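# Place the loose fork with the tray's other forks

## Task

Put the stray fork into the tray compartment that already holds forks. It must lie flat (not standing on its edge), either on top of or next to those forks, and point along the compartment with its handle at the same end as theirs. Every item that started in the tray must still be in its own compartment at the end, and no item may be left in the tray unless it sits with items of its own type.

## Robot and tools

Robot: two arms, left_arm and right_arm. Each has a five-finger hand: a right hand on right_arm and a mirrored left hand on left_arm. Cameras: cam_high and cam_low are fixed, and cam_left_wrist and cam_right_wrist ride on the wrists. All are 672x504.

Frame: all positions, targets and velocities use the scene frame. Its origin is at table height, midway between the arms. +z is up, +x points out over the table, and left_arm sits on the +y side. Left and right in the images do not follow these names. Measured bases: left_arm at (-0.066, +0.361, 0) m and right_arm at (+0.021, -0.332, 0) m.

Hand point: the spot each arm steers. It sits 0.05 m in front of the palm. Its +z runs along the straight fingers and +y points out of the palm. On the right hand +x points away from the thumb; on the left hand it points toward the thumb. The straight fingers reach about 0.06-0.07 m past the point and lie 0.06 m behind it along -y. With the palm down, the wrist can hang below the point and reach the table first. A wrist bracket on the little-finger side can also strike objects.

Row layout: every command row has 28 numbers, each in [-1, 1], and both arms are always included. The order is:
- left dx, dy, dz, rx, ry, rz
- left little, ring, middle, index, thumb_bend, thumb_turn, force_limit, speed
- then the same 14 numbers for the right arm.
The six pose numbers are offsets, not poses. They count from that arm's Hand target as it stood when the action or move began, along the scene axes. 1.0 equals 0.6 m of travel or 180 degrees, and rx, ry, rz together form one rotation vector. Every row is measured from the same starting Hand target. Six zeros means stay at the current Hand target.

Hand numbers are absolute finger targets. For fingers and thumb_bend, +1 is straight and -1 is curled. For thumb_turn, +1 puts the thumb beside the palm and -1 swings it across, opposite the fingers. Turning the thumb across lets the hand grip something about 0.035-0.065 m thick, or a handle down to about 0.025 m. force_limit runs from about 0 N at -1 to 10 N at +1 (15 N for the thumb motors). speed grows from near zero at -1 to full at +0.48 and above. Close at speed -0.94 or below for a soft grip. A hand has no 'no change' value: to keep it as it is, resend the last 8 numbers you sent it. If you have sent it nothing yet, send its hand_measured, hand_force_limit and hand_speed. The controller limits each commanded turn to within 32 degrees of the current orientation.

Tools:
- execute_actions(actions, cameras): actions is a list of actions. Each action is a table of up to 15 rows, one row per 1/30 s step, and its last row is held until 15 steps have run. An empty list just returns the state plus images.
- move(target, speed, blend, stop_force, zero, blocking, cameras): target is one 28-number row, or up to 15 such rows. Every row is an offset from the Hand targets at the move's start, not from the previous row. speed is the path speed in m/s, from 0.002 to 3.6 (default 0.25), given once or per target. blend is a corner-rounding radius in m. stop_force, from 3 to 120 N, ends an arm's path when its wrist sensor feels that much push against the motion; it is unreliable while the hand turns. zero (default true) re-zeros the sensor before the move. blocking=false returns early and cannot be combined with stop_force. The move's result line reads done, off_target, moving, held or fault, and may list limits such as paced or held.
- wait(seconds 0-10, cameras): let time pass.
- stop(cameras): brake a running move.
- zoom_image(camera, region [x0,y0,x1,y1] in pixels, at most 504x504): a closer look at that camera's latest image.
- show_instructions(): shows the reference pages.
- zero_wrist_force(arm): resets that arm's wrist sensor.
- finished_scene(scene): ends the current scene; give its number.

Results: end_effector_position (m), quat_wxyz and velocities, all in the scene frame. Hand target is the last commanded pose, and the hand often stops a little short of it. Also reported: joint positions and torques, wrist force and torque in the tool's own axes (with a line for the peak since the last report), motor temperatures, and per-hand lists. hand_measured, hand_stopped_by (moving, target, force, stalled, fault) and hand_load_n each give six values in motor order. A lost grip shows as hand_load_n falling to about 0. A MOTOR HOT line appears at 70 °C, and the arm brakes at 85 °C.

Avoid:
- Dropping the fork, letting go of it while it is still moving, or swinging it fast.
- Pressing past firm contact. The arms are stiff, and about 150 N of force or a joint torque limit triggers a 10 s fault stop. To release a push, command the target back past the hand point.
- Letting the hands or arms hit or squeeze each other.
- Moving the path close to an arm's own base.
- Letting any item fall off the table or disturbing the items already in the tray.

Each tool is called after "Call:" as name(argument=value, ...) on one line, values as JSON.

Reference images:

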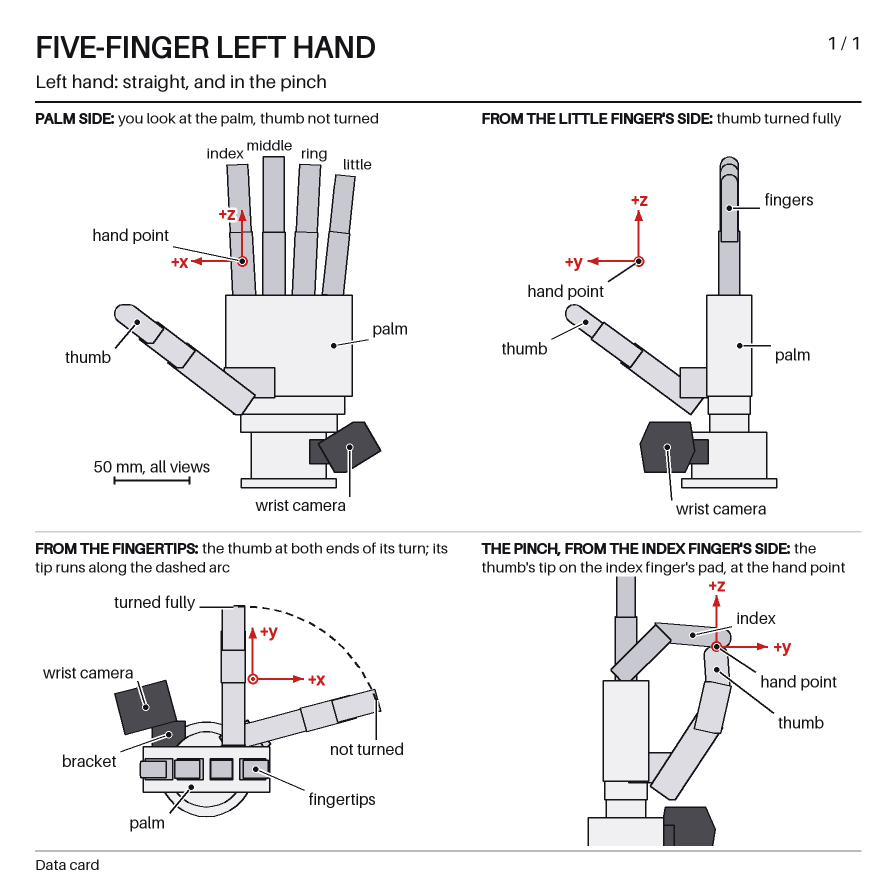

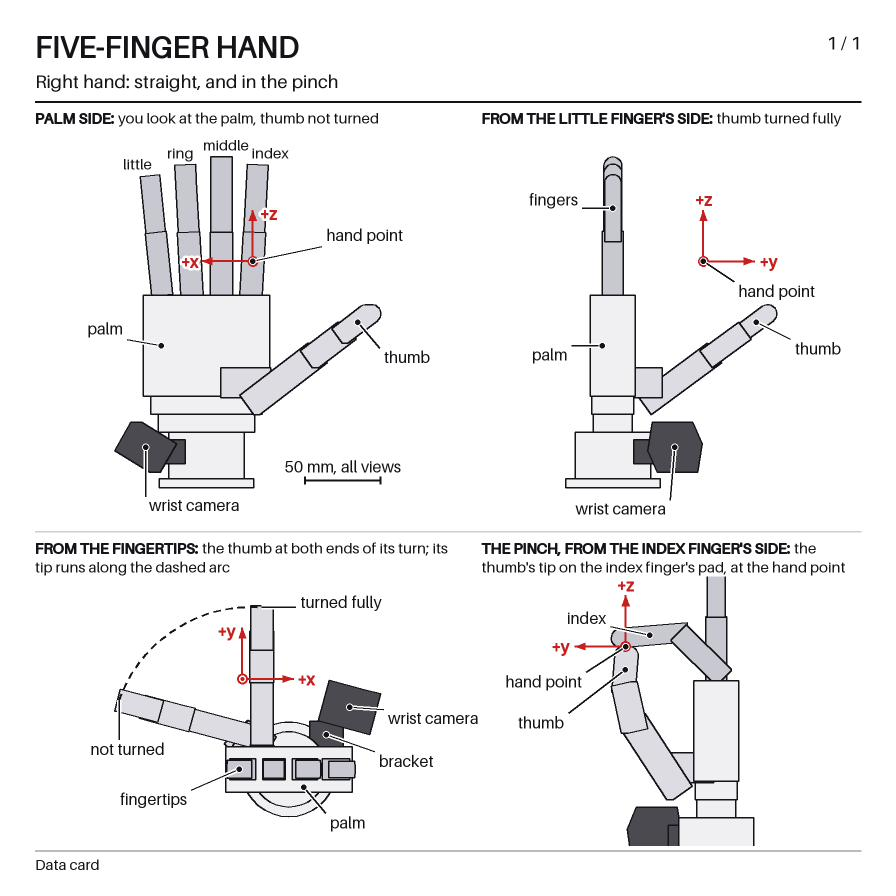

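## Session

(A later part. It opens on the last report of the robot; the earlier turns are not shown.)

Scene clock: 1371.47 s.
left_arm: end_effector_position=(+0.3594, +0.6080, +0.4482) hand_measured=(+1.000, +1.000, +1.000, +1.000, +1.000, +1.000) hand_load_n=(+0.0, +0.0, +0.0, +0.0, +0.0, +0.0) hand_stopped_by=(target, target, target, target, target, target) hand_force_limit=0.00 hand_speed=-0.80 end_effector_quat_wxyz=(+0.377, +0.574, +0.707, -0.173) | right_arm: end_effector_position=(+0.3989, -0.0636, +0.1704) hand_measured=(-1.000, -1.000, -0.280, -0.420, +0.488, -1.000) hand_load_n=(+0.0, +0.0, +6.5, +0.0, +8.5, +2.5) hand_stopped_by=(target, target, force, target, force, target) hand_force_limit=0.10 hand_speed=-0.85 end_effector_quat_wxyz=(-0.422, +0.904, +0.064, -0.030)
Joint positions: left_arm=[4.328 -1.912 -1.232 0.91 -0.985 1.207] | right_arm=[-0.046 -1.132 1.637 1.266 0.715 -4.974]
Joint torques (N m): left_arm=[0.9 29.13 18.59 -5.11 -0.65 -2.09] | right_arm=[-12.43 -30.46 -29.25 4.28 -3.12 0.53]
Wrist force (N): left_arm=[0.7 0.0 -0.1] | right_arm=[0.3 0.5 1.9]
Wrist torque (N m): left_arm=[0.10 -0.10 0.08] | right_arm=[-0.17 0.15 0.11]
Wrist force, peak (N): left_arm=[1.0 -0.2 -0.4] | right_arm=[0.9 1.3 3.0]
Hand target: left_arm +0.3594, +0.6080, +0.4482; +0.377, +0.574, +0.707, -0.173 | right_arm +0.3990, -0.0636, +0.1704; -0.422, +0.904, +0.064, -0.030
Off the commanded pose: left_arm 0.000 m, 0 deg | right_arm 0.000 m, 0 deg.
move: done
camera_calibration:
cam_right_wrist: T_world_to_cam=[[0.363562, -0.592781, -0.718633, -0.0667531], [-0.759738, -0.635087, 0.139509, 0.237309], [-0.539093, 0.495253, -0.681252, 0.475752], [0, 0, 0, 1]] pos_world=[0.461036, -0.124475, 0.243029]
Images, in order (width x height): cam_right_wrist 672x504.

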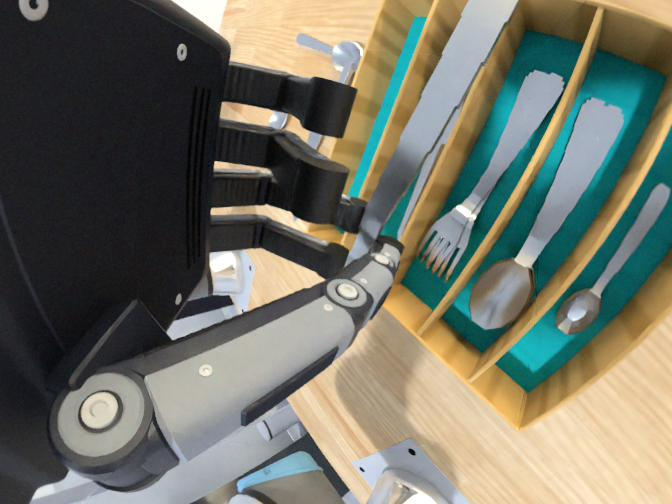

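Call:
move(target=[0,0,0,0,0,0,1,1,1,1,1,1,0,-0.8,0,0,0.0167,-0.0232,0.165,0,-1,-1,-0.31,-0.42,0.43,-1,0.1,-0.85], speed=0.2, cameras=["cam_right_wrist", "cam_high"])

Call:
zoom_image(camera="cam_right_wrist", region=[340, 20, 620, 300])

Call:
zoom_image(camera="cam_high", region=[240, 130, 440, 330])

Scene clock: 1389.13 s.
left_arm: end_effector_position=(+0.3594, +0.6080, +0.4482) hand_measured=(+1.000, +1.000, +1.000, +1.000, +1.000, +1.000) hand_load_n=(+0.0, +0.0, +0.0, +0.0, +0.0, +0.0) hand_stopped_by=(target, target, target, target, target, target) hand_force_limit=0.00 hand_speed=-0.80 end_effector_quat_wxyz=(+0.377, +0.574, +0.707, -0.173) | right_arm: end_effector_position=(+0.3990, -0.0636, +0.1804) hand_measured=(-1.000, -1.000, -0.280, -0.420, +0.488, -1.000) hand_load_n=(+0.0, +0.0, +6.5, +0.0, +8.5, +2.5) hand_stopped_by=(target, target, force, target, force, target) hand_force_limit=0.10 hand_speed=-0.85 end_effector_quat_wxyz=(-0.391, +0.881, -0.047, -0.263)
Joint positions: left_arm=[4.328 -1.912 -1.232 0.91 -0.985 1.207] | right_arm=[-0.014 -0.873 1.421 1.674 0.774 -4.885]
Joint torques (N m): left_arm=[1.51 29.21 18.8 -5.12 -0.81 -1.96] | right_arm=[-3.59 -40.41 -2.4 3.35 -3.81 -1.11]
Wrist force (N): left_arm=[0.5 0.0 0.3] | right_arm=[1.5 0.3 2.1]
Wrist torque (N m): left_arm=[0.06 -0.06 0.07] | right_arm=[-0.20 0.08 0.27]
Wrist force, peak (N): left_arm=[1.1 -0.5 -0.1] | right_arm=[2.2 0.5 2.4]
Hand target: left_arm +0.3594, +0.6080, +0.4482; +0.377, +0.574, +0.707, -0.173 | right_arm +0.3990, -0.0636, +0.1804; -0.391, +0.881, -0.048, -0.263
Off the commanded pose: left_arm 0.000 m, 0 deg | right_arm 0.000 m, 0 deg.
move: done
camera_calibration:
cam_right_wrist: T_world_to_cam=[[-0.0285011, -0.647973, -0.76113, 0.100941], [-0.579484, -0.609723, 0.540774, 0.0932649], [-0.814485, 0.456475, -0.358112, 0.531783], [0, 0, 0, 1]] pos_world=[0.490052, -0.120473, 0.216832]
Images, in order (width x height): cam_high 672x504, cam_right_wrist 672x504.

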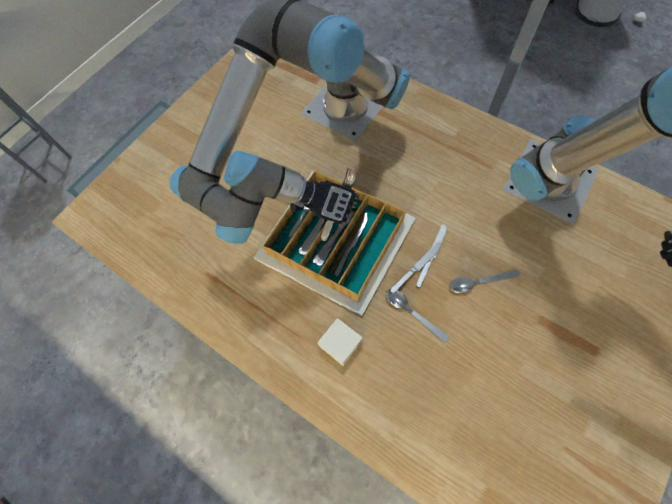

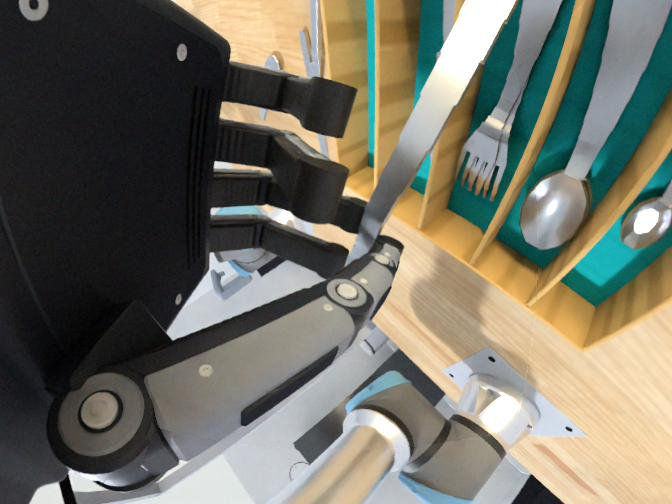

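Scaled by 1.800 from the camera's 672x504 image, which has a finer 960x720 frame.

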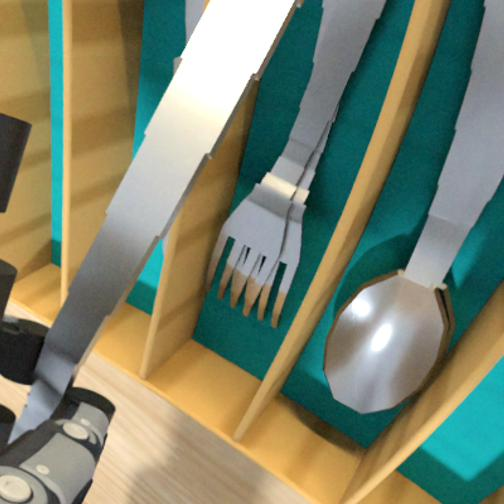

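Scaled by 2.520 from the camera's 672x504 image, which has a finer 960x720 frame.

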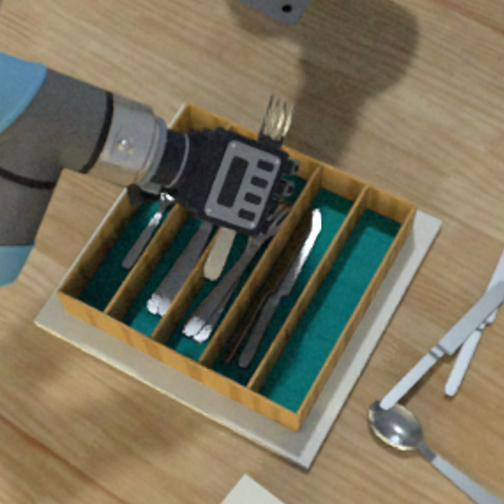

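Call:
move(target=[0,0,0,0,0,0,1,1,1,1,1,1,0,-0.8,0.0697,0.007,-0.067,0,0,0,-1,-1,-0.31,-0.42,0.43,-1,0.1,-0.85], speed=0.08, cameras=["cam_right_wrist", "cam_high"])

Call:
zoom_image(camera="cam_high", region=[240, 130, 440, 330])

Scene clock: 1417.07 s.
left_arm: end_effector_position=(+0.3594, +0.6080, +0.4482) hand_measured=(+1.000, +1.000, +1.000, +1.000, +1.000, +1.000) hand_load_n=(+0.0, +0.0, +0.0, +0.0, +0.0, +0.0) hand_stopped_by=(target, target, target, target, target, target) hand_force_limit=0.00 hand_speed=-0.80 end_effector_quat_wxyz=(+0.377, +0.574, +0.707, -0.173) | right_arm: end_effector_position=(+0.4408, -0.0594, +0.1403) hand_measured=(-1.000, -1.000, -0.280, -0.420, +0.488, -1.000) hand_load_n=(+0.0, +0.0, +6.5, +0.0, +8.5, +2.0) hand_stopped_by=(target, target, force, target, force, target) hand_force_limit=0.10 hand_speed=-0.85 end_effector_quat_wxyz=(-0.391, +0.881, -0.048, -0.263)
Joint positions: left_arm=[4.328 -1.912 -1.232 0.91 -0.985 1.207] | right_arm=[-0.007 -0.734 1.279 1.672 0.77 -4.876]
Joint torques (N m): left_arm=[1.33 29.26 17.81 -5.05 -0.69 -2.13] | right_arm=[5.24 -42.76 -6.03 3.02 -2.2 -0.53]
Wrist force (N): left_arm=[0.7 -0.1 0.0] | right_arm=[1.4 0.7 2.8]
Wrist torque (N m): left_arm=[0.07 -0.09 0.08] | right_arm=[-0.18 0.09 0.22]
Wrist force, peak (N): left_arm=[0.9 -0.1 0.4] | right_arm=[2.0 1.1 2.7]
Hand target: left_arm +0.3594, +0.6080, +0.4482; +0.377, +0.574, +0.707, -0.173 | right_arm +0.4408, -0.0594, +0.1402; -0.391, +0.881, -0.048, -0.263
Off the commanded pose: left_arm 0.000 m, 0 deg | right_arm 0.000 m, 0 deg.
move: done
camera_calibration:
cam_right_wrist: T_world_to_cam=[[-0.0290942, -0.647844, -0.761217, 0.074603], [-0.579359, -0.609647, 0.540993, 0.141691], [-0.814553, 0.456758, -0.357597, 0.549494], [0, 0, 0, 1]] pos_world=[0.531852, -0.116273, 0.176633]
Images, in order (width x height): cam_high 672x504, cam_right_wrist 672x504.

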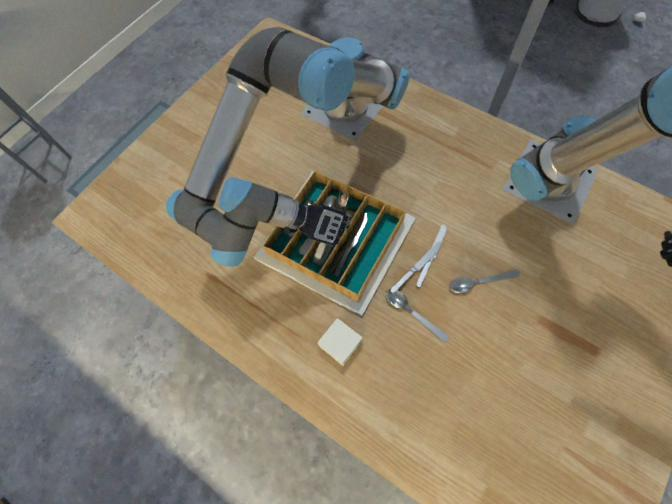

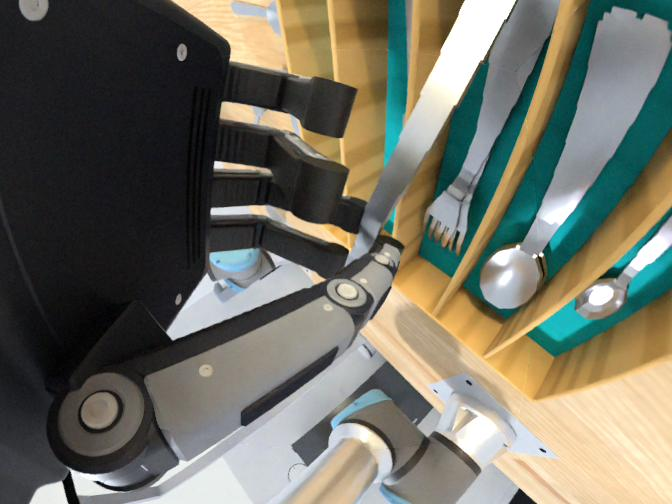

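Scaled by 2.520 from the camera's 672x504 image, which has a finer 960x720 frame.

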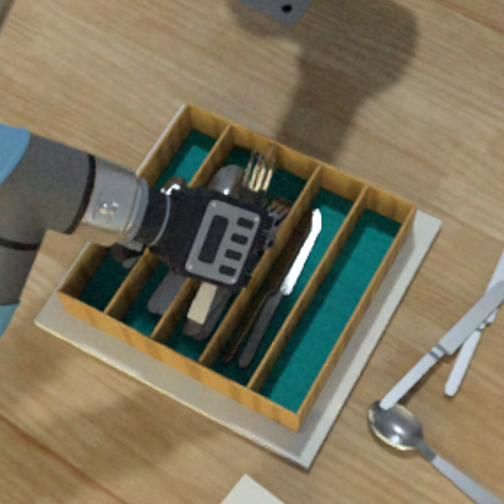

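Call:
move(target=[0,0,0,0,0,0,1,1,1,1,1,1,0,-0.8,-0.005,0,-0.09,0,0,0,-1,-1,-0.31,-0.42,0.43,-1,0.1,-0.85], speed=0.015, stop_force=3, cameras=["cam_right_wrist", "cam_high"])

Call:
zoom_image(camera="cam_high", region=[240, 130, 440, 330])

Call:
zoom_image(camera="cam_right_wrist", region=[300, 20, 580, 300])

Scene clock: 1445.63 s.
left_arm: end_effector_position=(+0.3594, +0.6080, +0.4482) hand_measured=(+1.000, +1.000, +1.000, +1.000, +1.000, +1.000) hand_load_n=(+0.0, +0.0, +0.0, +0.0, +0.0, +0.0) hand_stopped_by=(target, target, target, target, target, target) hand_force_limit=0.00 hand_speed=-0.80 end_effector_quat_wxyz=(+0.377, +0.574, +0.707, -0.173) | right_arm: end_effector_position=(+0.4378, -0.0594, +0.0862) hand_measured=(-1.000, -1.000, -0.280, -0.420, +0.488, -1.000) hand_load_n=(+0.0, +0.0, +7.0, +0.0, +7.5, +1.5) hand_stopped_by=(target, target, force, target, force, target) hand_force_limit=0.10 hand_speed=-0.85 end_effector_quat_wxyz=(-0.391, +0.881, -0.048, -0.263)
Joint positions: left_arm=[4.328 -1.912 -1.232 0.91 -0.985 1.207] | right_arm=[-0.007 -0.666 1.309 1.574 0.77 -4.876]
Joint torques (N m): left_arm=[1.36 29.56 18.34 -5.01 -0.84 -2.01] | right_arm=[10.54 -54.53 -19.33 4.61 -3.64 1.46]
Wrist force (N): left_arm=[0.3 -0.3 0.2] | right_arm=[1.5 0.2 2.2]
Wrist torque (N m): left_arm=[0.03 -0.02 0.06] | right_arm=[-0.21 0.09 0.20]
Wrist force, peak (N): left_arm=[1.1 -0.2 -0.1] | right_arm=[1.9 0.2 2.7]
Hand target: left_arm +0.3594, +0.6080, +0.4482; +0.377, +0.574, +0.707, -0.173 | right_arm +0.4378, -0.0594, +0.0862; -0.391, +0.881, -0.048, -0.263
Off the commanded pose: left_arm 0.000 m, 0 deg | right_arm 0.000 m, 0 deg.
move: done
camera_calibration:
cam_right_wrist: T_world_to_cam=[[-0.0290942, -0.647844, -0.761217, 0.03341], [-0.579359, -0.609647, 0.540993, 0.169167], [-0.814553, 0.456758, -0.357597, 0.52774], [0, 0, 0, 1]] pos_world=[0.528852, -0.116273, 0.122633]
Images, in order (width x height): cam_high 672x504, cam_right_wrist 672x504.

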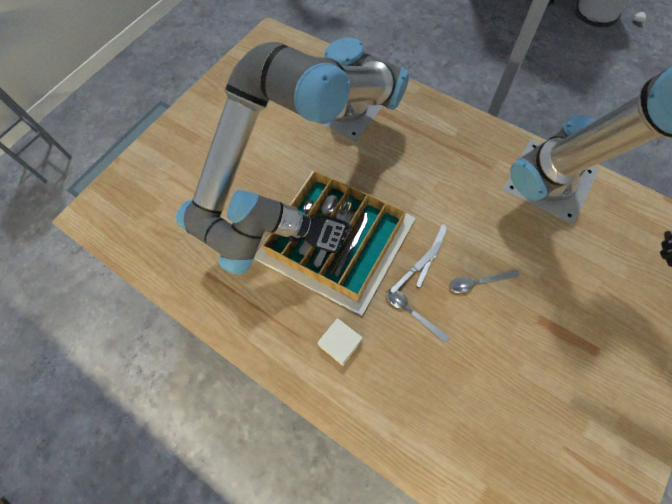

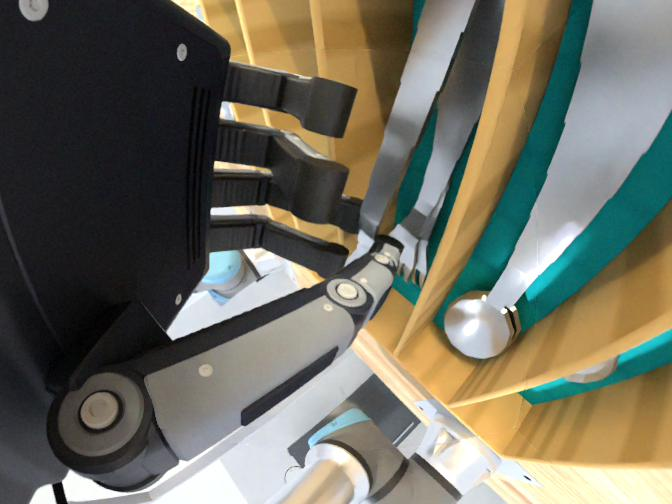

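Scaled by 2.520 from the camera's 672x504 image, which has a finer 960x720 frame.

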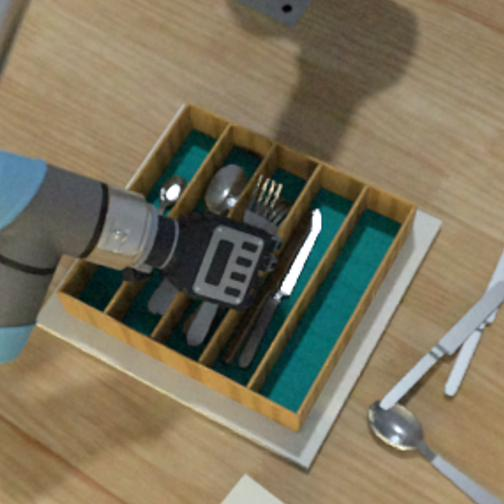

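Scaled by 1.800 from the camera's 672x504 image, which has a finer 960x720 frame.

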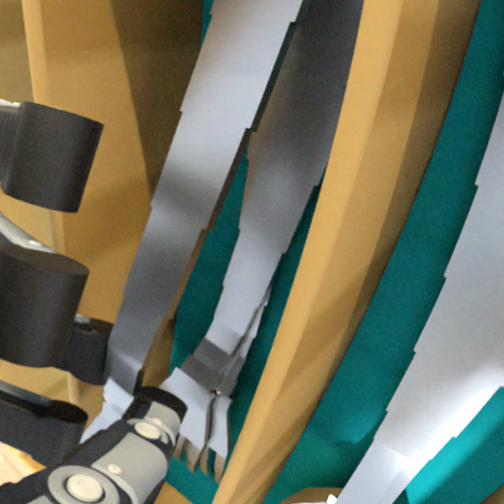

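Call:
move(target=[0,0,0,0,0,0,1,1,1,1,1,1,0,-0.8,0,0,-0.04,0,0,0,-1,-1,-0.31,-0.42,0.43,-1,0.1,-0.85], speed=0.01, stop_force=3, cameras=["cam_right_wrist", "cam_high"])

Call:
zoom_image(camera="cam_high", region=[240, 130, 440, 330])

Call:
zoom_image(camera="cam_right_wrist", region=[300, 20, 580, 300])

Scene clock: 1458.70 s.
left_arm: end_effector_position=(+0.3594, +0.6080, +0.4482) hand_measured=(+1.000, +1.000, +1.000, +1.000, +1.000, +1.000) hand_load_n=(-0.5, +0.0, +0.0, +0.0, +0.0, +0.0) hand_stopped_by=(target, target, target, target, target, target) hand_force_limit=0.00 hand_speed=-0.80 end_effector_quat_wxyz=(+0.377, +0.574, +0.707, -0.173) | right_arm: end_effector_position=(+0.4378, -0.0594, +0.0821) hand_measured=(-1.000, -1.000, -0.280, -0.420, +0.488, -1.000) hand_load_n=(-0.5, +0.0, +6.5, +0.0, +8.0, +1.5) hand_stopped_by=(target, target, force, target, force, target) hand_force_limit=0.10 hand_speed=-0.85 end_effector_quat_wxyz=(-0.391, +0.881, -0.048, -0.263)
Joint positions: left_arm=[4.328 -1.912 -1.232 0.91 -0.985 1.207] | right_arm=[-0.007 -0.66 1.31 1.567 0.77 -4.876]
Joint torques (N m): left_arm=[1.81 30.08 18.1 -5.06 -0.65 -2.17] | right_arm=[10.03 -53.29 -23.13 4.24 0.12 1.19]
Wrist force (N): left_arm=[0.6 -0.4 -0.2] | right_arm=[0.1 -2.1 0.6]
Wrist torque (N m): left_arm=[0.04 -0.09 0.07] | right_arm=[-0.23 0.22 0.02]
Wrist force, peak (N): left_arm=[1.1 0.0 -0.2] | right_arm=[-1.7 -5.3 -1.8]
Hand target: left_arm +0.3594, +0.6080, +0.4482; +0.377, +0.574, +0.707, -0.173 | right_arm +0.4378, -0.0594, +0.0821; -0.391, +0.881, -0.048, -0.263 (not the last commanded pose)
Off the commanded pose: left_arm 0.000 m, 0 deg | right_arm 0.020 m, 0 deg.
move: contact (right_arm)
camera_calibration:
cam_right_wrist: T_world_to_cam=[[-0.0289525, -0.647792, -0.761267, 0.0302257], [-0.579454, -0.609688, 0.540845, 0.171448], [-0.81449, 0.456778, -0.357714, 0.526256], [0, 0, 0, 1]] pos_world=[0.528852, -0.116273, 0.118532]
Images, in order (width x height): cam_high 672x504, cam_right_wrist 672x504.

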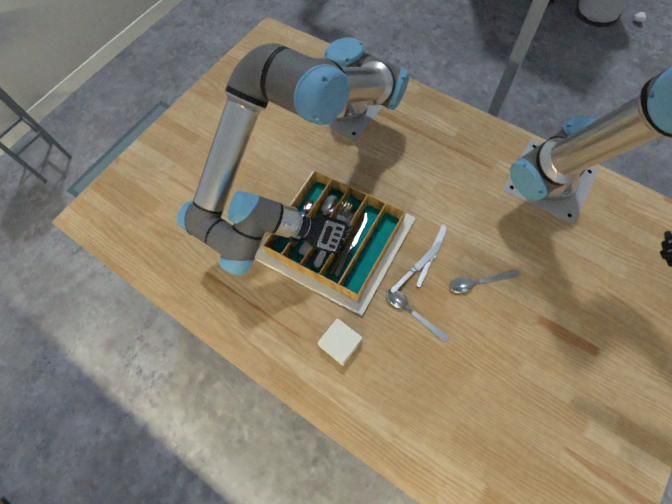

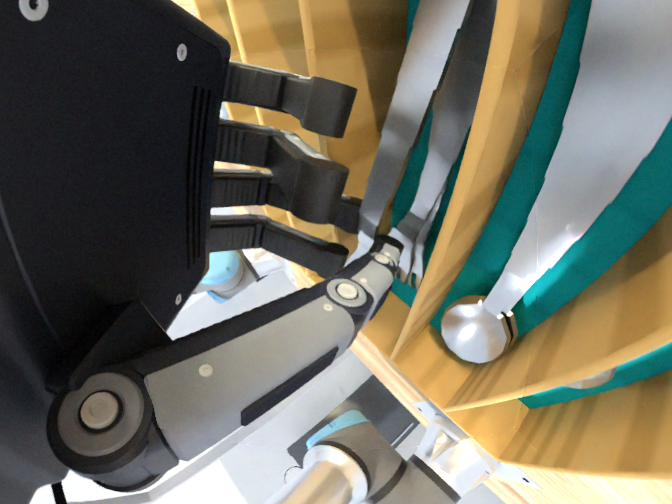

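Scaled by 2.520 from the camera's 672x504 image, which has a finer 960x720 frame.

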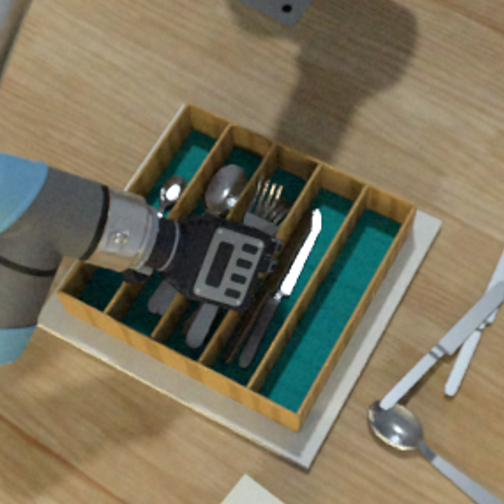

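Scaled by 1.800 from the camera's 672x504 image, which has a finer 960x720 frame.

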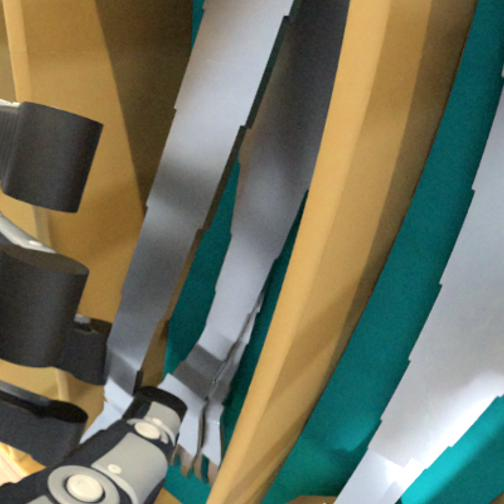

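Call:
execute_actions(actions=[[[0,0,0,0,0,0,1,1,1,1,1,1,0,-0.8,0,0,0,0,0,0,-1,-1,-0.28,-0.42,0.50,-1,0.1,-0.94]],[[0,0,0,0,0,0,1,1,1,1,1,1,0,-0.8,0,0,0,0,0,0,-1,-1,-0.28,-0.42,0.50,-1,0.1,-0.94]],[[0,0,0,0,0,0,1,1,1,1,1,1,0,-0.8,0,0,0,0,0,0,-1,-1,-0.28,-0.42,0.515,-1,0.1,-0.94]]], cameras=["cam_right_wrist", "cam_high"])

Call:
zoom_image(camera="cam_right_wrist", region=[300, 20, 580, 300])

Scene clock: 1511.13 s.
left_arm: end_effector_position=(+0.3594, +0.6080, +0.4482) hand_measured=(+1.000, +1.000, +1.000, +1.000, +1.000, +1.000) hand_load_n=(+0.0, +0.0, +0.0, +0.0, +0.0, +0.0) hand_stopped_by=(target, target, target, target, target, target) hand_force_limit=0.00 hand_speed=-0.80 end_effector_quat_wxyz=(+0.377, +0.574, +0.707, -0.173) | right_arm: end_effector_position=(+0.4378, -0.0594, +0.0821) hand_measured=(-1.000, -1.000, -0.280, -0.420, +0.516, -1.000) hand_load_n=(-0.5, +0.0, +1.5, +0.0, +2.0, +0.5) hand_stopped_by=(target, target, force, target, target, target) hand_force_limit=0.10 hand_speed=-0.94 end_effector_quat_wxyz=(-0.391, +0.881, -0.048, -0.263)
Joint positions: left_arm=[4.328 -1.912 -1.232 0.91 -0.985 1.207] | right_arm=[-0.007 -0.66 1.31 1.567 0.77 -4.876]
Joint torques (N m): left_arm=[0.62 30.18 17.71 -5.09 -0.73 -2.12] | right_arm=[10.54 -52.79 -27.51 4.16 2 1.5]
Wrist force (N): left_arm=[0.4 -0.4 -0.2] | right_arm=[0.1 -2.1 0.7]
Wrist torque (N m): left_arm=[0.05 -0.05 0.06] | right_arm=[-0.23 0.20 0.03]
Wrist force, peak (N): left_arm=[0.9 -0.5 -0.2] | right_arm=[0.1 -2.4 0.1]
Hand target: left_arm +0.3594, +0.6080, +0.4482; +0.377, +0.574, +0.707, -0.173 | right_arm +0.4378, -0.0594, +0.0821; -0.391, +0.881, -0.048, -0.263
Off the commanded pose: left_arm 0.000 m, 0 deg | right_arm 0.000 m, 0 deg.
Step readings (end_effector_position of left_arm | right_arm):
0: (+0.3594, +0.6080, +0.4482) | (+0.4378, -0.0594, +0.0821)
1: (+0.3594, +0.6080, +0.4482) | (+0.4378, -0.0594, +0.0821)
2: (+0.3594, +0.6080, +0.4482) | (+0.4378, -0.0594, +0.0821)
4: (+0.3594, +0.6080, +0.4482) | (+0.4378, -0.0594, +0.0821)
8: (+0.3594, +0.6080, +0.4482) | (+0.4378, -0.0594, +0.0821)
15: (+0.3594, +0.6080, +0.4482) | (+0.4378, -0.0594, +0.0821)
16: (+0.3594, +0.6080, +0.4482) | (+0.4378, -0.0594, +0.0821)
17: (+0.3594, +0.6080, +0.4482) | (+0.4378, -0.0594, +0.0821)
19: (+0.3594, +0.6080, +0.4482) | (+0.4378, -0.0594, +0.0821)
23: (+0.3594, +0.6080, +0.4482) | (+0.4378, -0.0594, +0.0821)
30: (+0.3594, +0.6080, +0.4482) | (+0.4378, -0.0594, +0.0821)
31: (+0.3594, +0.6080, +0.4482) | (+0.4378, -0.0594, +0.0821)
32: (+0.3594, +0.6080, +0.4482) | (+0.4378, -0.0594, +0.0821)
34: (+0.3594, +0.6080, +0.4482) | (+0.4378, -0.0594, +0.0821)
38: (+0.3594, +0.6080, +0.4482) | (+0.4378, -0.0594, +0.0821)
45: (+0.3594, +0.6080, +0.4482) | (+0.4378, -0.0594, +0.0821)
camera_calibration:
cam_right_wrist: T_world_to_cam=[[-0.0289268, -0.647865, -0.761206, 0.0301966], [-0.579497, -0.609623, 0.540873, 0.171475], [-0.814461, 0.456762, -0.357801, 0.526249], [0, 0, 0, 1]] pos_world=[0.528852, -0.116273, 0.118532]
Images, in order (width x height): cam_high 672x504, cam_right_wrist 672x504.

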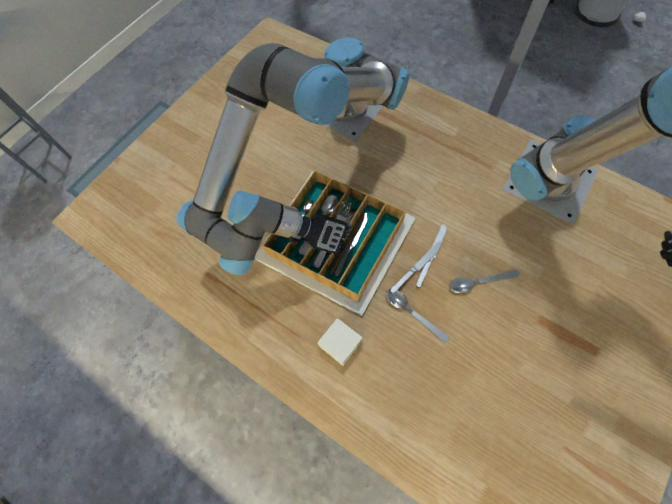

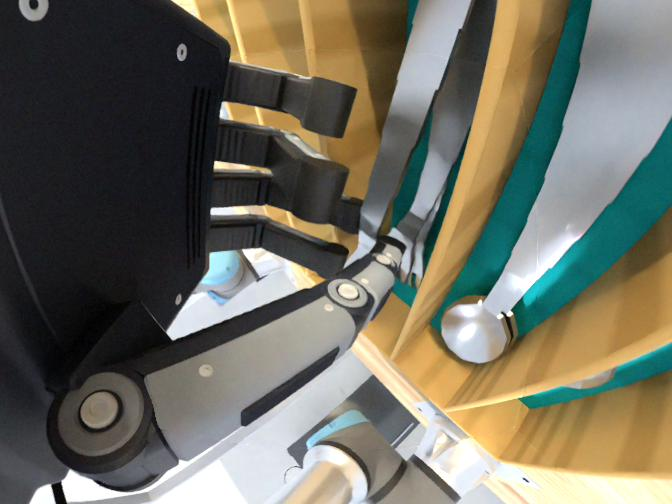

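Scaled by 1.800 from the camera's 672x504 image, which has a finer 960x720 frame.

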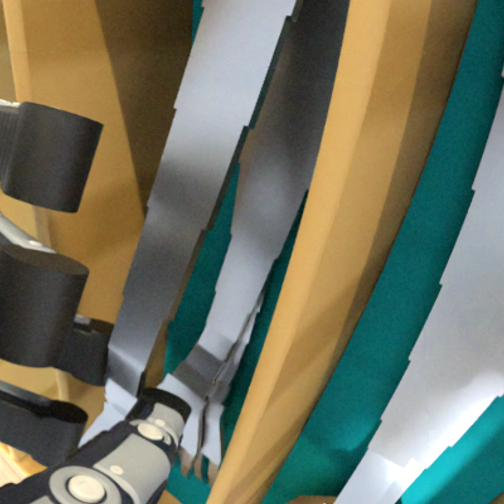

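Call:
execute_actions(actions=[[[0,0,0,0,0,0,1,1,1,1,1,1,0,-0.8,0,0,0,0,0,0,-1,-1,-0.28,-0.42,0.54,-1,0.1,-0.9]],[[0,0,0,0,0,0,1,1,1,1,1,1,0,-0.8,0,0,0,0,0,0,-1,-1,-0.28,-0.42,0.54,-1,0.1,-0.9]]], cameras=["cam_right_wrist"])

Call:
zoom_image(camera="cam_right_wrist", region=[300, 20, 580, 300])

Call:
execute_actions(actions=[[[0,0,0,0,0,0,1,1,1,1,1,1,0,-0.8,0,0,0,0,0,0,-1,-1,-0.28,-0.42,0.58,-1,0.1,-0.9]],[[0,0,0,0,0,0,1,1,1,1,1,1,0,-0.8,0,0,0,0,0,0,-1,-1,-0.28,-0.42,0.58,-1,0.1,-0.9]]], cameras=["cam_right_wrist"])

Call:
zoom_image(camera="cam_right_wrist", region=[300, 20, 580, 300])

Scene clock: 1526.47 s.
left_arm: end_effector_position=(+0.3594, +0.6080, +0.4482) hand_measured=(+1.000, +1.000, +1.000, +1.000, +1.000, +1.000) hand_load_n=(-0.5, +0.0, +0.0, +0.5, +0.0, +0.0) hand_stopped_by=(target, target, target, target, target, target) hand_force_limit=0.00 hand_speed=-0.80 end_effector_quat_wxyz=(+0.377, +0.574, +0.707, -0.173) | right_arm: end_effector_position=(+0.4378, -0.0594, +0.0821) hand_measured=(-1.000, -1.000, -0.280, -0.420, +0.540, -1.000) hand_load_n=(-0.5, +0.0, +0.0, +0.0, +0.0, +0.0) hand_stopped_by=(target, target, force, target, target, target) hand_force_limit=0.10 hand_speed=-0.90 end_effector_quat_wxyz=(-0.391, +0.881, -0.048, -0.263)
Joint positions: left_arm=[4.328 -1.912 -1.232 0.91 -0.985 1.207] | right_arm=[-0.007 -0.66 1.31 1.567 0.77 -4.876]
Joint torques (N m): left_arm=[1.23 29.77 17.49 -5.08 -0.66 -2.12] | right_arm=[10.81 -52.55 -26.73 3.88 1.76 1.3]
Wrist force (N): left_arm=[0.7 0.0 0.1] | right_arm=[-0.3 -2.0 0.4]
Wrist torque (N m): left_arm=[0.08 -0.09 0.07] | right_arm=[-0.19 0.23 0.03]
Wrist force, peak (N): left_arm=[0.9 -0.1 -0.2] | right_arm=[0.0 -2.7 0.7]
Hand target: left_arm +0.3594, +0.6080, +0.4482; +0.377, +0.574, +0.707, -0.173 | right_arm +0.4378, -0.0594, +0.0821; -0.391, +0.881, -0.048, -0.263
Off the commanded pose: left_arm 0.000 m, 0 deg | right_arm 0.000 m, 0 deg.
Step readings (end_effector_position of left_arm | right_arm):
0: (+0.3594, +0.6080, +0.4482) | (+0.4378, -0.0594, +0.0821)
1: (+0.3594, +0.6080, +0.4482) | (+0.4378, -0.0594, +0.0821)
2: (+0.3594, +0.6080, +0.4482) | (+0.4378, -0.0594, +0.0821)
4: (+0.3594, +0.6080, +0.4482) | (+0.4378, -0.0594, +0.0821)
8: (+0.3594, +0.6080, +0.4482) | (+0.4378, -0.0594, +0.0821)
15: (+0.3594, +0.6080, +0.4482) | (+0.4378, -0.0594, +0.0821)
16: (+0.3594, +0.6080, +0.4482) | (+0.4378, -0.0594, +0.0821)
17: (+0.3594, +0.6080, +0.4482) | (+0.4378, -0.0594, +0.0821)
19: (+0.3594, +0.6080, +0.4482) | (+0.4378, -0.0594, +0.0821)
23: (+0.3594, +0.6080, +0.4482) | (+0.4378, -0.0594, +0.0821)
30: (+0.3594, +0.6080, +0.4482) | (+0.4378, -0.0594, +0.0821)
camera_calibration:
cam_right_wrist: T_world_to_cam=[[-0.0289268, -0.647865, -0.761206, 0.0301966], [-0.579497, -0.609623, 0.540873, 0.171475], [-0.814461, 0.456762, -0.357801, 0.526249], [0, 0, 0, 1]] pos_world=[0.528852, -0.116273, 0.118532]
Images, in order (width x height): cam_right_wrist 672x504.

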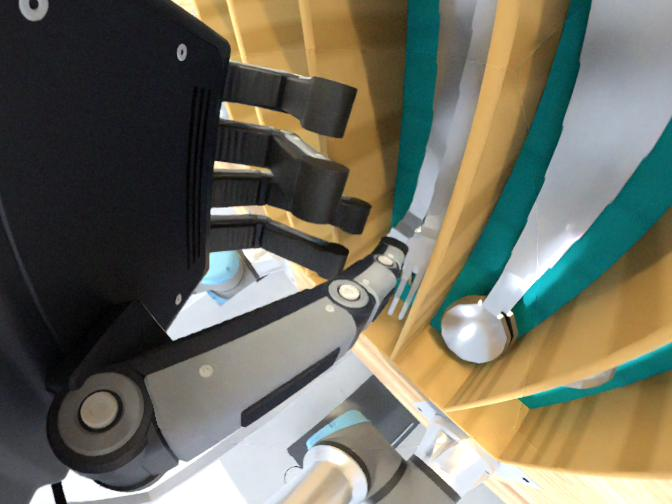

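Scaled by 1.800 from the camera's 672x504 image, which has a finer 960x720 frame.

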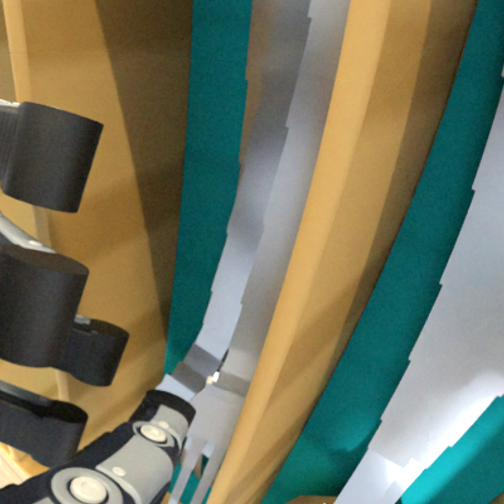

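Scene clock: 1527.67 s.
left_arm: end_effector_position=(+0.3594, +0.6080, +0.4482) hand_measured=(+1.000, +1.000, +1.000, +1.000, +1.000, +1.000) hand_load_n=(+0.0, -0.5, +0.0, +0.0, +0.0, +0.0) hand_stopped_by=(target, target, target, target, target, target) hand_force_limit=0.00 hand_speed=-0.80 end_effector_quat_wxyz=(+0.377, +0.574, +0.707, -0.173) | right_arm: end_effector_position=(+0.4378, -0.0594, +0.0821) hand_measured=(-1.000, -1.000, -0.280, -0.420, +0.580, -1.000) hand_load_n=(-0.5, +0.0, +0.0, +0.0, +0.0, +0.0) hand_stopped_by=(target, target, force, target, target, target) hand_force_limit=0.10 hand_speed=-0.90 end_effector_quat_wxyz=(-0.391, +0.881, -0.048, -0.263)
Joint positions: left_arm=[4.328 -1.912 -1.232 0.91 -0.985 1.207] | right_arm=[-0.007 -0.66 1.31 1.567 0.77 -4.876]
Joint torques (N m): left_arm=[0.89 30.34 18.74 -4.99 -0.67 -2] | right_arm=[10.16 -51.88 -26.25 3.83 1.88 1.23]
Wrist force (N): left_arm=[0.6 0.0 0.2] | right_arm=[-0.4 -2.4 0.4]
Wrist torque (N m): left_arm=[0.08 -0.06 0.07] | right_arm=[-0.25 0.25 0.01]
Wrist force, peak (N): left_arm=[1.0 -0.3 0.1] | right_arm=[-0.2 -2.6 0.4]
Hand target: left_arm +0.3594, +0.6080, +0.4482; +0.377, +0.574, +0.707, -0.173 | right_arm +0.4378, -0.0594, +0.0821; -0.391, +0.881, -0.048, -0.263
Off the commanded pose: left_arm 0.000 m, 0 deg | right_arm 0.000 m, 0 deg.
Step readings (end_effector_position of left_arm | right_arm):
0: (+0.3594, +0.6080, +0.4482) | (+0.4378, -0.0594, +0.0821)
1: (+0.3594, +0.6080, +0.4482) | (+0.4378, -0.0594, +0.0821)
2: (+0.3594, +0.6080, +0.4482) | (+0.4378, -0.0594, +0.0821)
4: (+0.3594, +0.6080, +0.4482) | (+0.4378, -0.0594, +0.0821)
8: (+0.3594, +0.6080, +0.4482) | (+0.4378, -0.0594, +0.0821)
15: (+0.3594, +0.6080, +0.4482) | (+0.4378, -0.0594, +0.0821)
16: (+0.3594, +0.6080, +0.4482) | (+0.4378, -0.0594, +0.0821)
17: (+0.3594, +0.6080, +0.4482) | (+0.4378, -0.0594, +0.0821)
19: (+0.3594, +0.6080, +0.4482) | (+0.4378, -0.0594, +0.0821)
23: (+0.3594, +0.6080, +0.4482) | (+0.4378, -0.0594, +0.0821)
30: (+0.3594, +0.6080, +0.4482) | (+0.4378, -0.0594, +0.0821)
camera_calibration:
cam_right_wrist: T_world_to_cam=[[-0.0289268, -0.647865, -0.761206, 0.0301966], [-0.579497, -0.609623, 0.540873, 0.171475], [-0.814461, 0.456762, -0.357801, 0.526249], [0, 0, 0, 1]] pos_world=[0.528852, -0.116273, 0.118532]
Images, in order (width x height): cam_right_wrist 672x504.

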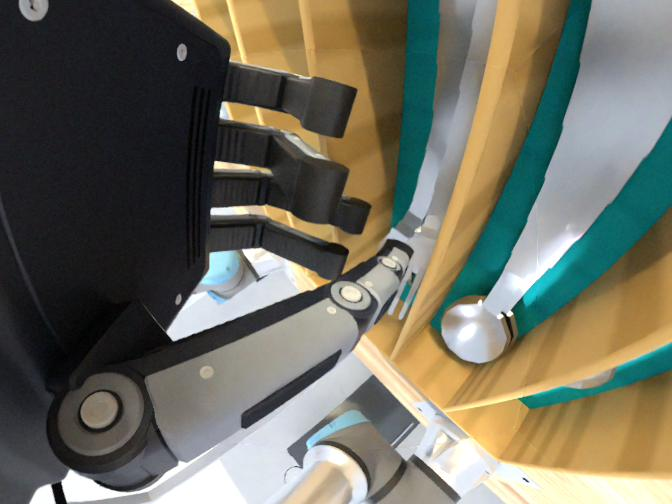

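Scaled by 1.800 from the camera's 672x504 image, which has a finer 960x720 frame.

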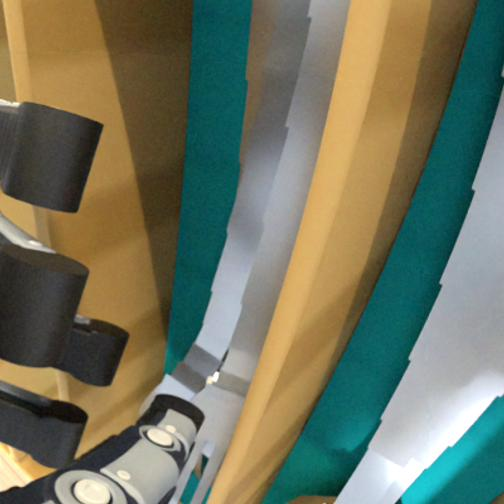

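Call:
move(target=[[0,0,0,0,0,0,1,1,1,1,1,1,0,-0.8,0,0,0.15,0,0,0,-1,-1,-0.28,-0.42,0.7,-1,0.1,-0.8],[0,0,0,0,0,0,1,1,1,1,1,1,0,-0.8,0,-0.06,0.3,0,0,0,-1,-1,-0.28,-0.42,0.7,-1,0.1,-0.8]], speed=[0.06,0.15], cameras=["cam_right_wrist", "cam_high"])

Call:
zoom_image(camera="cam_high", region=[260, 150, 420, 310])

Call:
zoom_image(camera="cam_right_wrist", region=[340, 0, 640, 300])

Scene clock: 1538.77 s.
left_arm: end_effector_position=(+0.3594, +0.6080, +0.4482) hand_measured=(+1.000, +1.000, +1.000, +1.000, +1.000, +1.000) hand_load_n=(+0.0, +0.0, +0.0, +0.0, +0.0, +0.0) hand_stopped_by=(target, target, target, target, target, target) hand_force_limit=0.00 hand_speed=-0.80 end_effector_quat_wxyz=(+0.377, +0.574, +0.707, -0.173) | right_arm: end_effector_position=(+0.4379, -0.0955, +0.2620) hand_measured=(-1.000, -1.000, -0.280, -0.420, +0.700, -1.000) hand_load_n=(+0.0, +0.0, +0.5, +0.0, +0.0, +0.0) hand_stopped_by=(target, target, force, target, target, target) hand_force_limit=0.10 hand_speed=-0.80 end_effector_quat_wxyz=(-0.391, +0.881, -0.048, -0.263)
Joint positions: left_arm=[4.328 -1.912 -1.232 0.91 -0.985 1.207] | right_arm=[-0.071 -0.89 1.23 1.926 0.81 -4.947]
Joint torques (N m): left_arm=[0.81 29.69 17.39 -5.07 -0.63 -1.98] | right_arm=[11.82 -42.87 -4.44 3.72 -4 1.21]
Wrist force (N): left_arm=[0.7 -0.1 0.0] | right_arm=[1.2 0.1 1.8]
Wrist torque (N m): left_arm=[0.08 -0.10 0.07] | right_arm=[-0.17 0.11 0.24]
Wrist force, peak (N): left_arm=[1.1 -0.2 0.3] | right_arm=[1.9 0.9 3.4]
Hand target: left_arm +0.3594, +0.6080, +0.4482; +0.377, +0.574, +0.707, -0.173 | right_arm +0.4378, -0.0954, +0.2621; -0.391, +0.881, -0.048, -0.263
Off the commanded pose: left_arm 0.000 m, 0 deg | right_arm 0.000 m, 0 deg.
move: done
camera_calibration:
cam_right_wrist: T_world_to_cam=[[-0.0287577, -0.647883, -0.761196, 0.143733], [-0.579634, -0.6096, 0.540752, 0.0522807], [-0.814369, 0.456766, -0.358005, 0.607237], [0, 0, 0, 1]] pos_world=[0.528952, -0.152373, 0.298532]
Images, in order (width x height): cam_high 672x504, cam_right_wrist 672x504.

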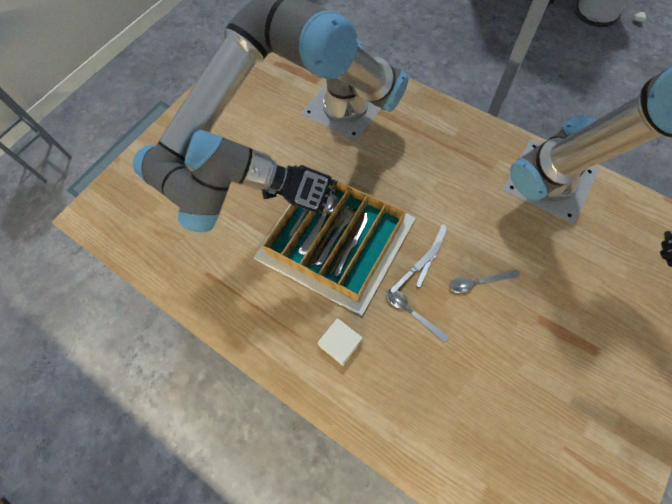

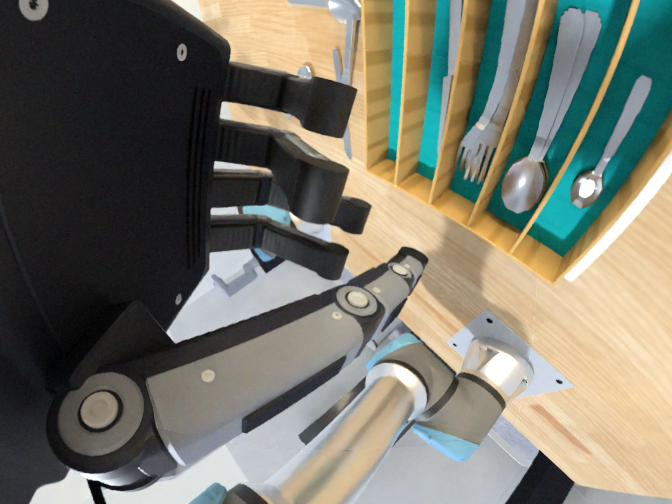

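Scaled by 3.150 from the camera's 672x504 image, which has a finer 960x720 frame.

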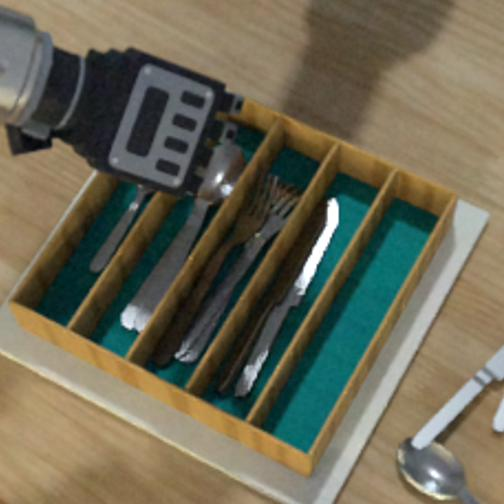

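Scaled by 1.680 from the camera's 672x504 image, which has a finer 960x720 frame.

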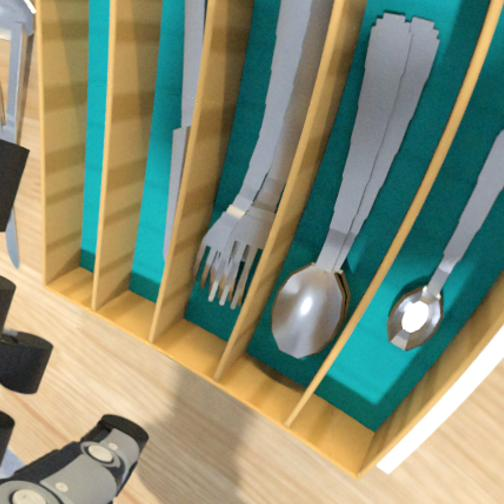

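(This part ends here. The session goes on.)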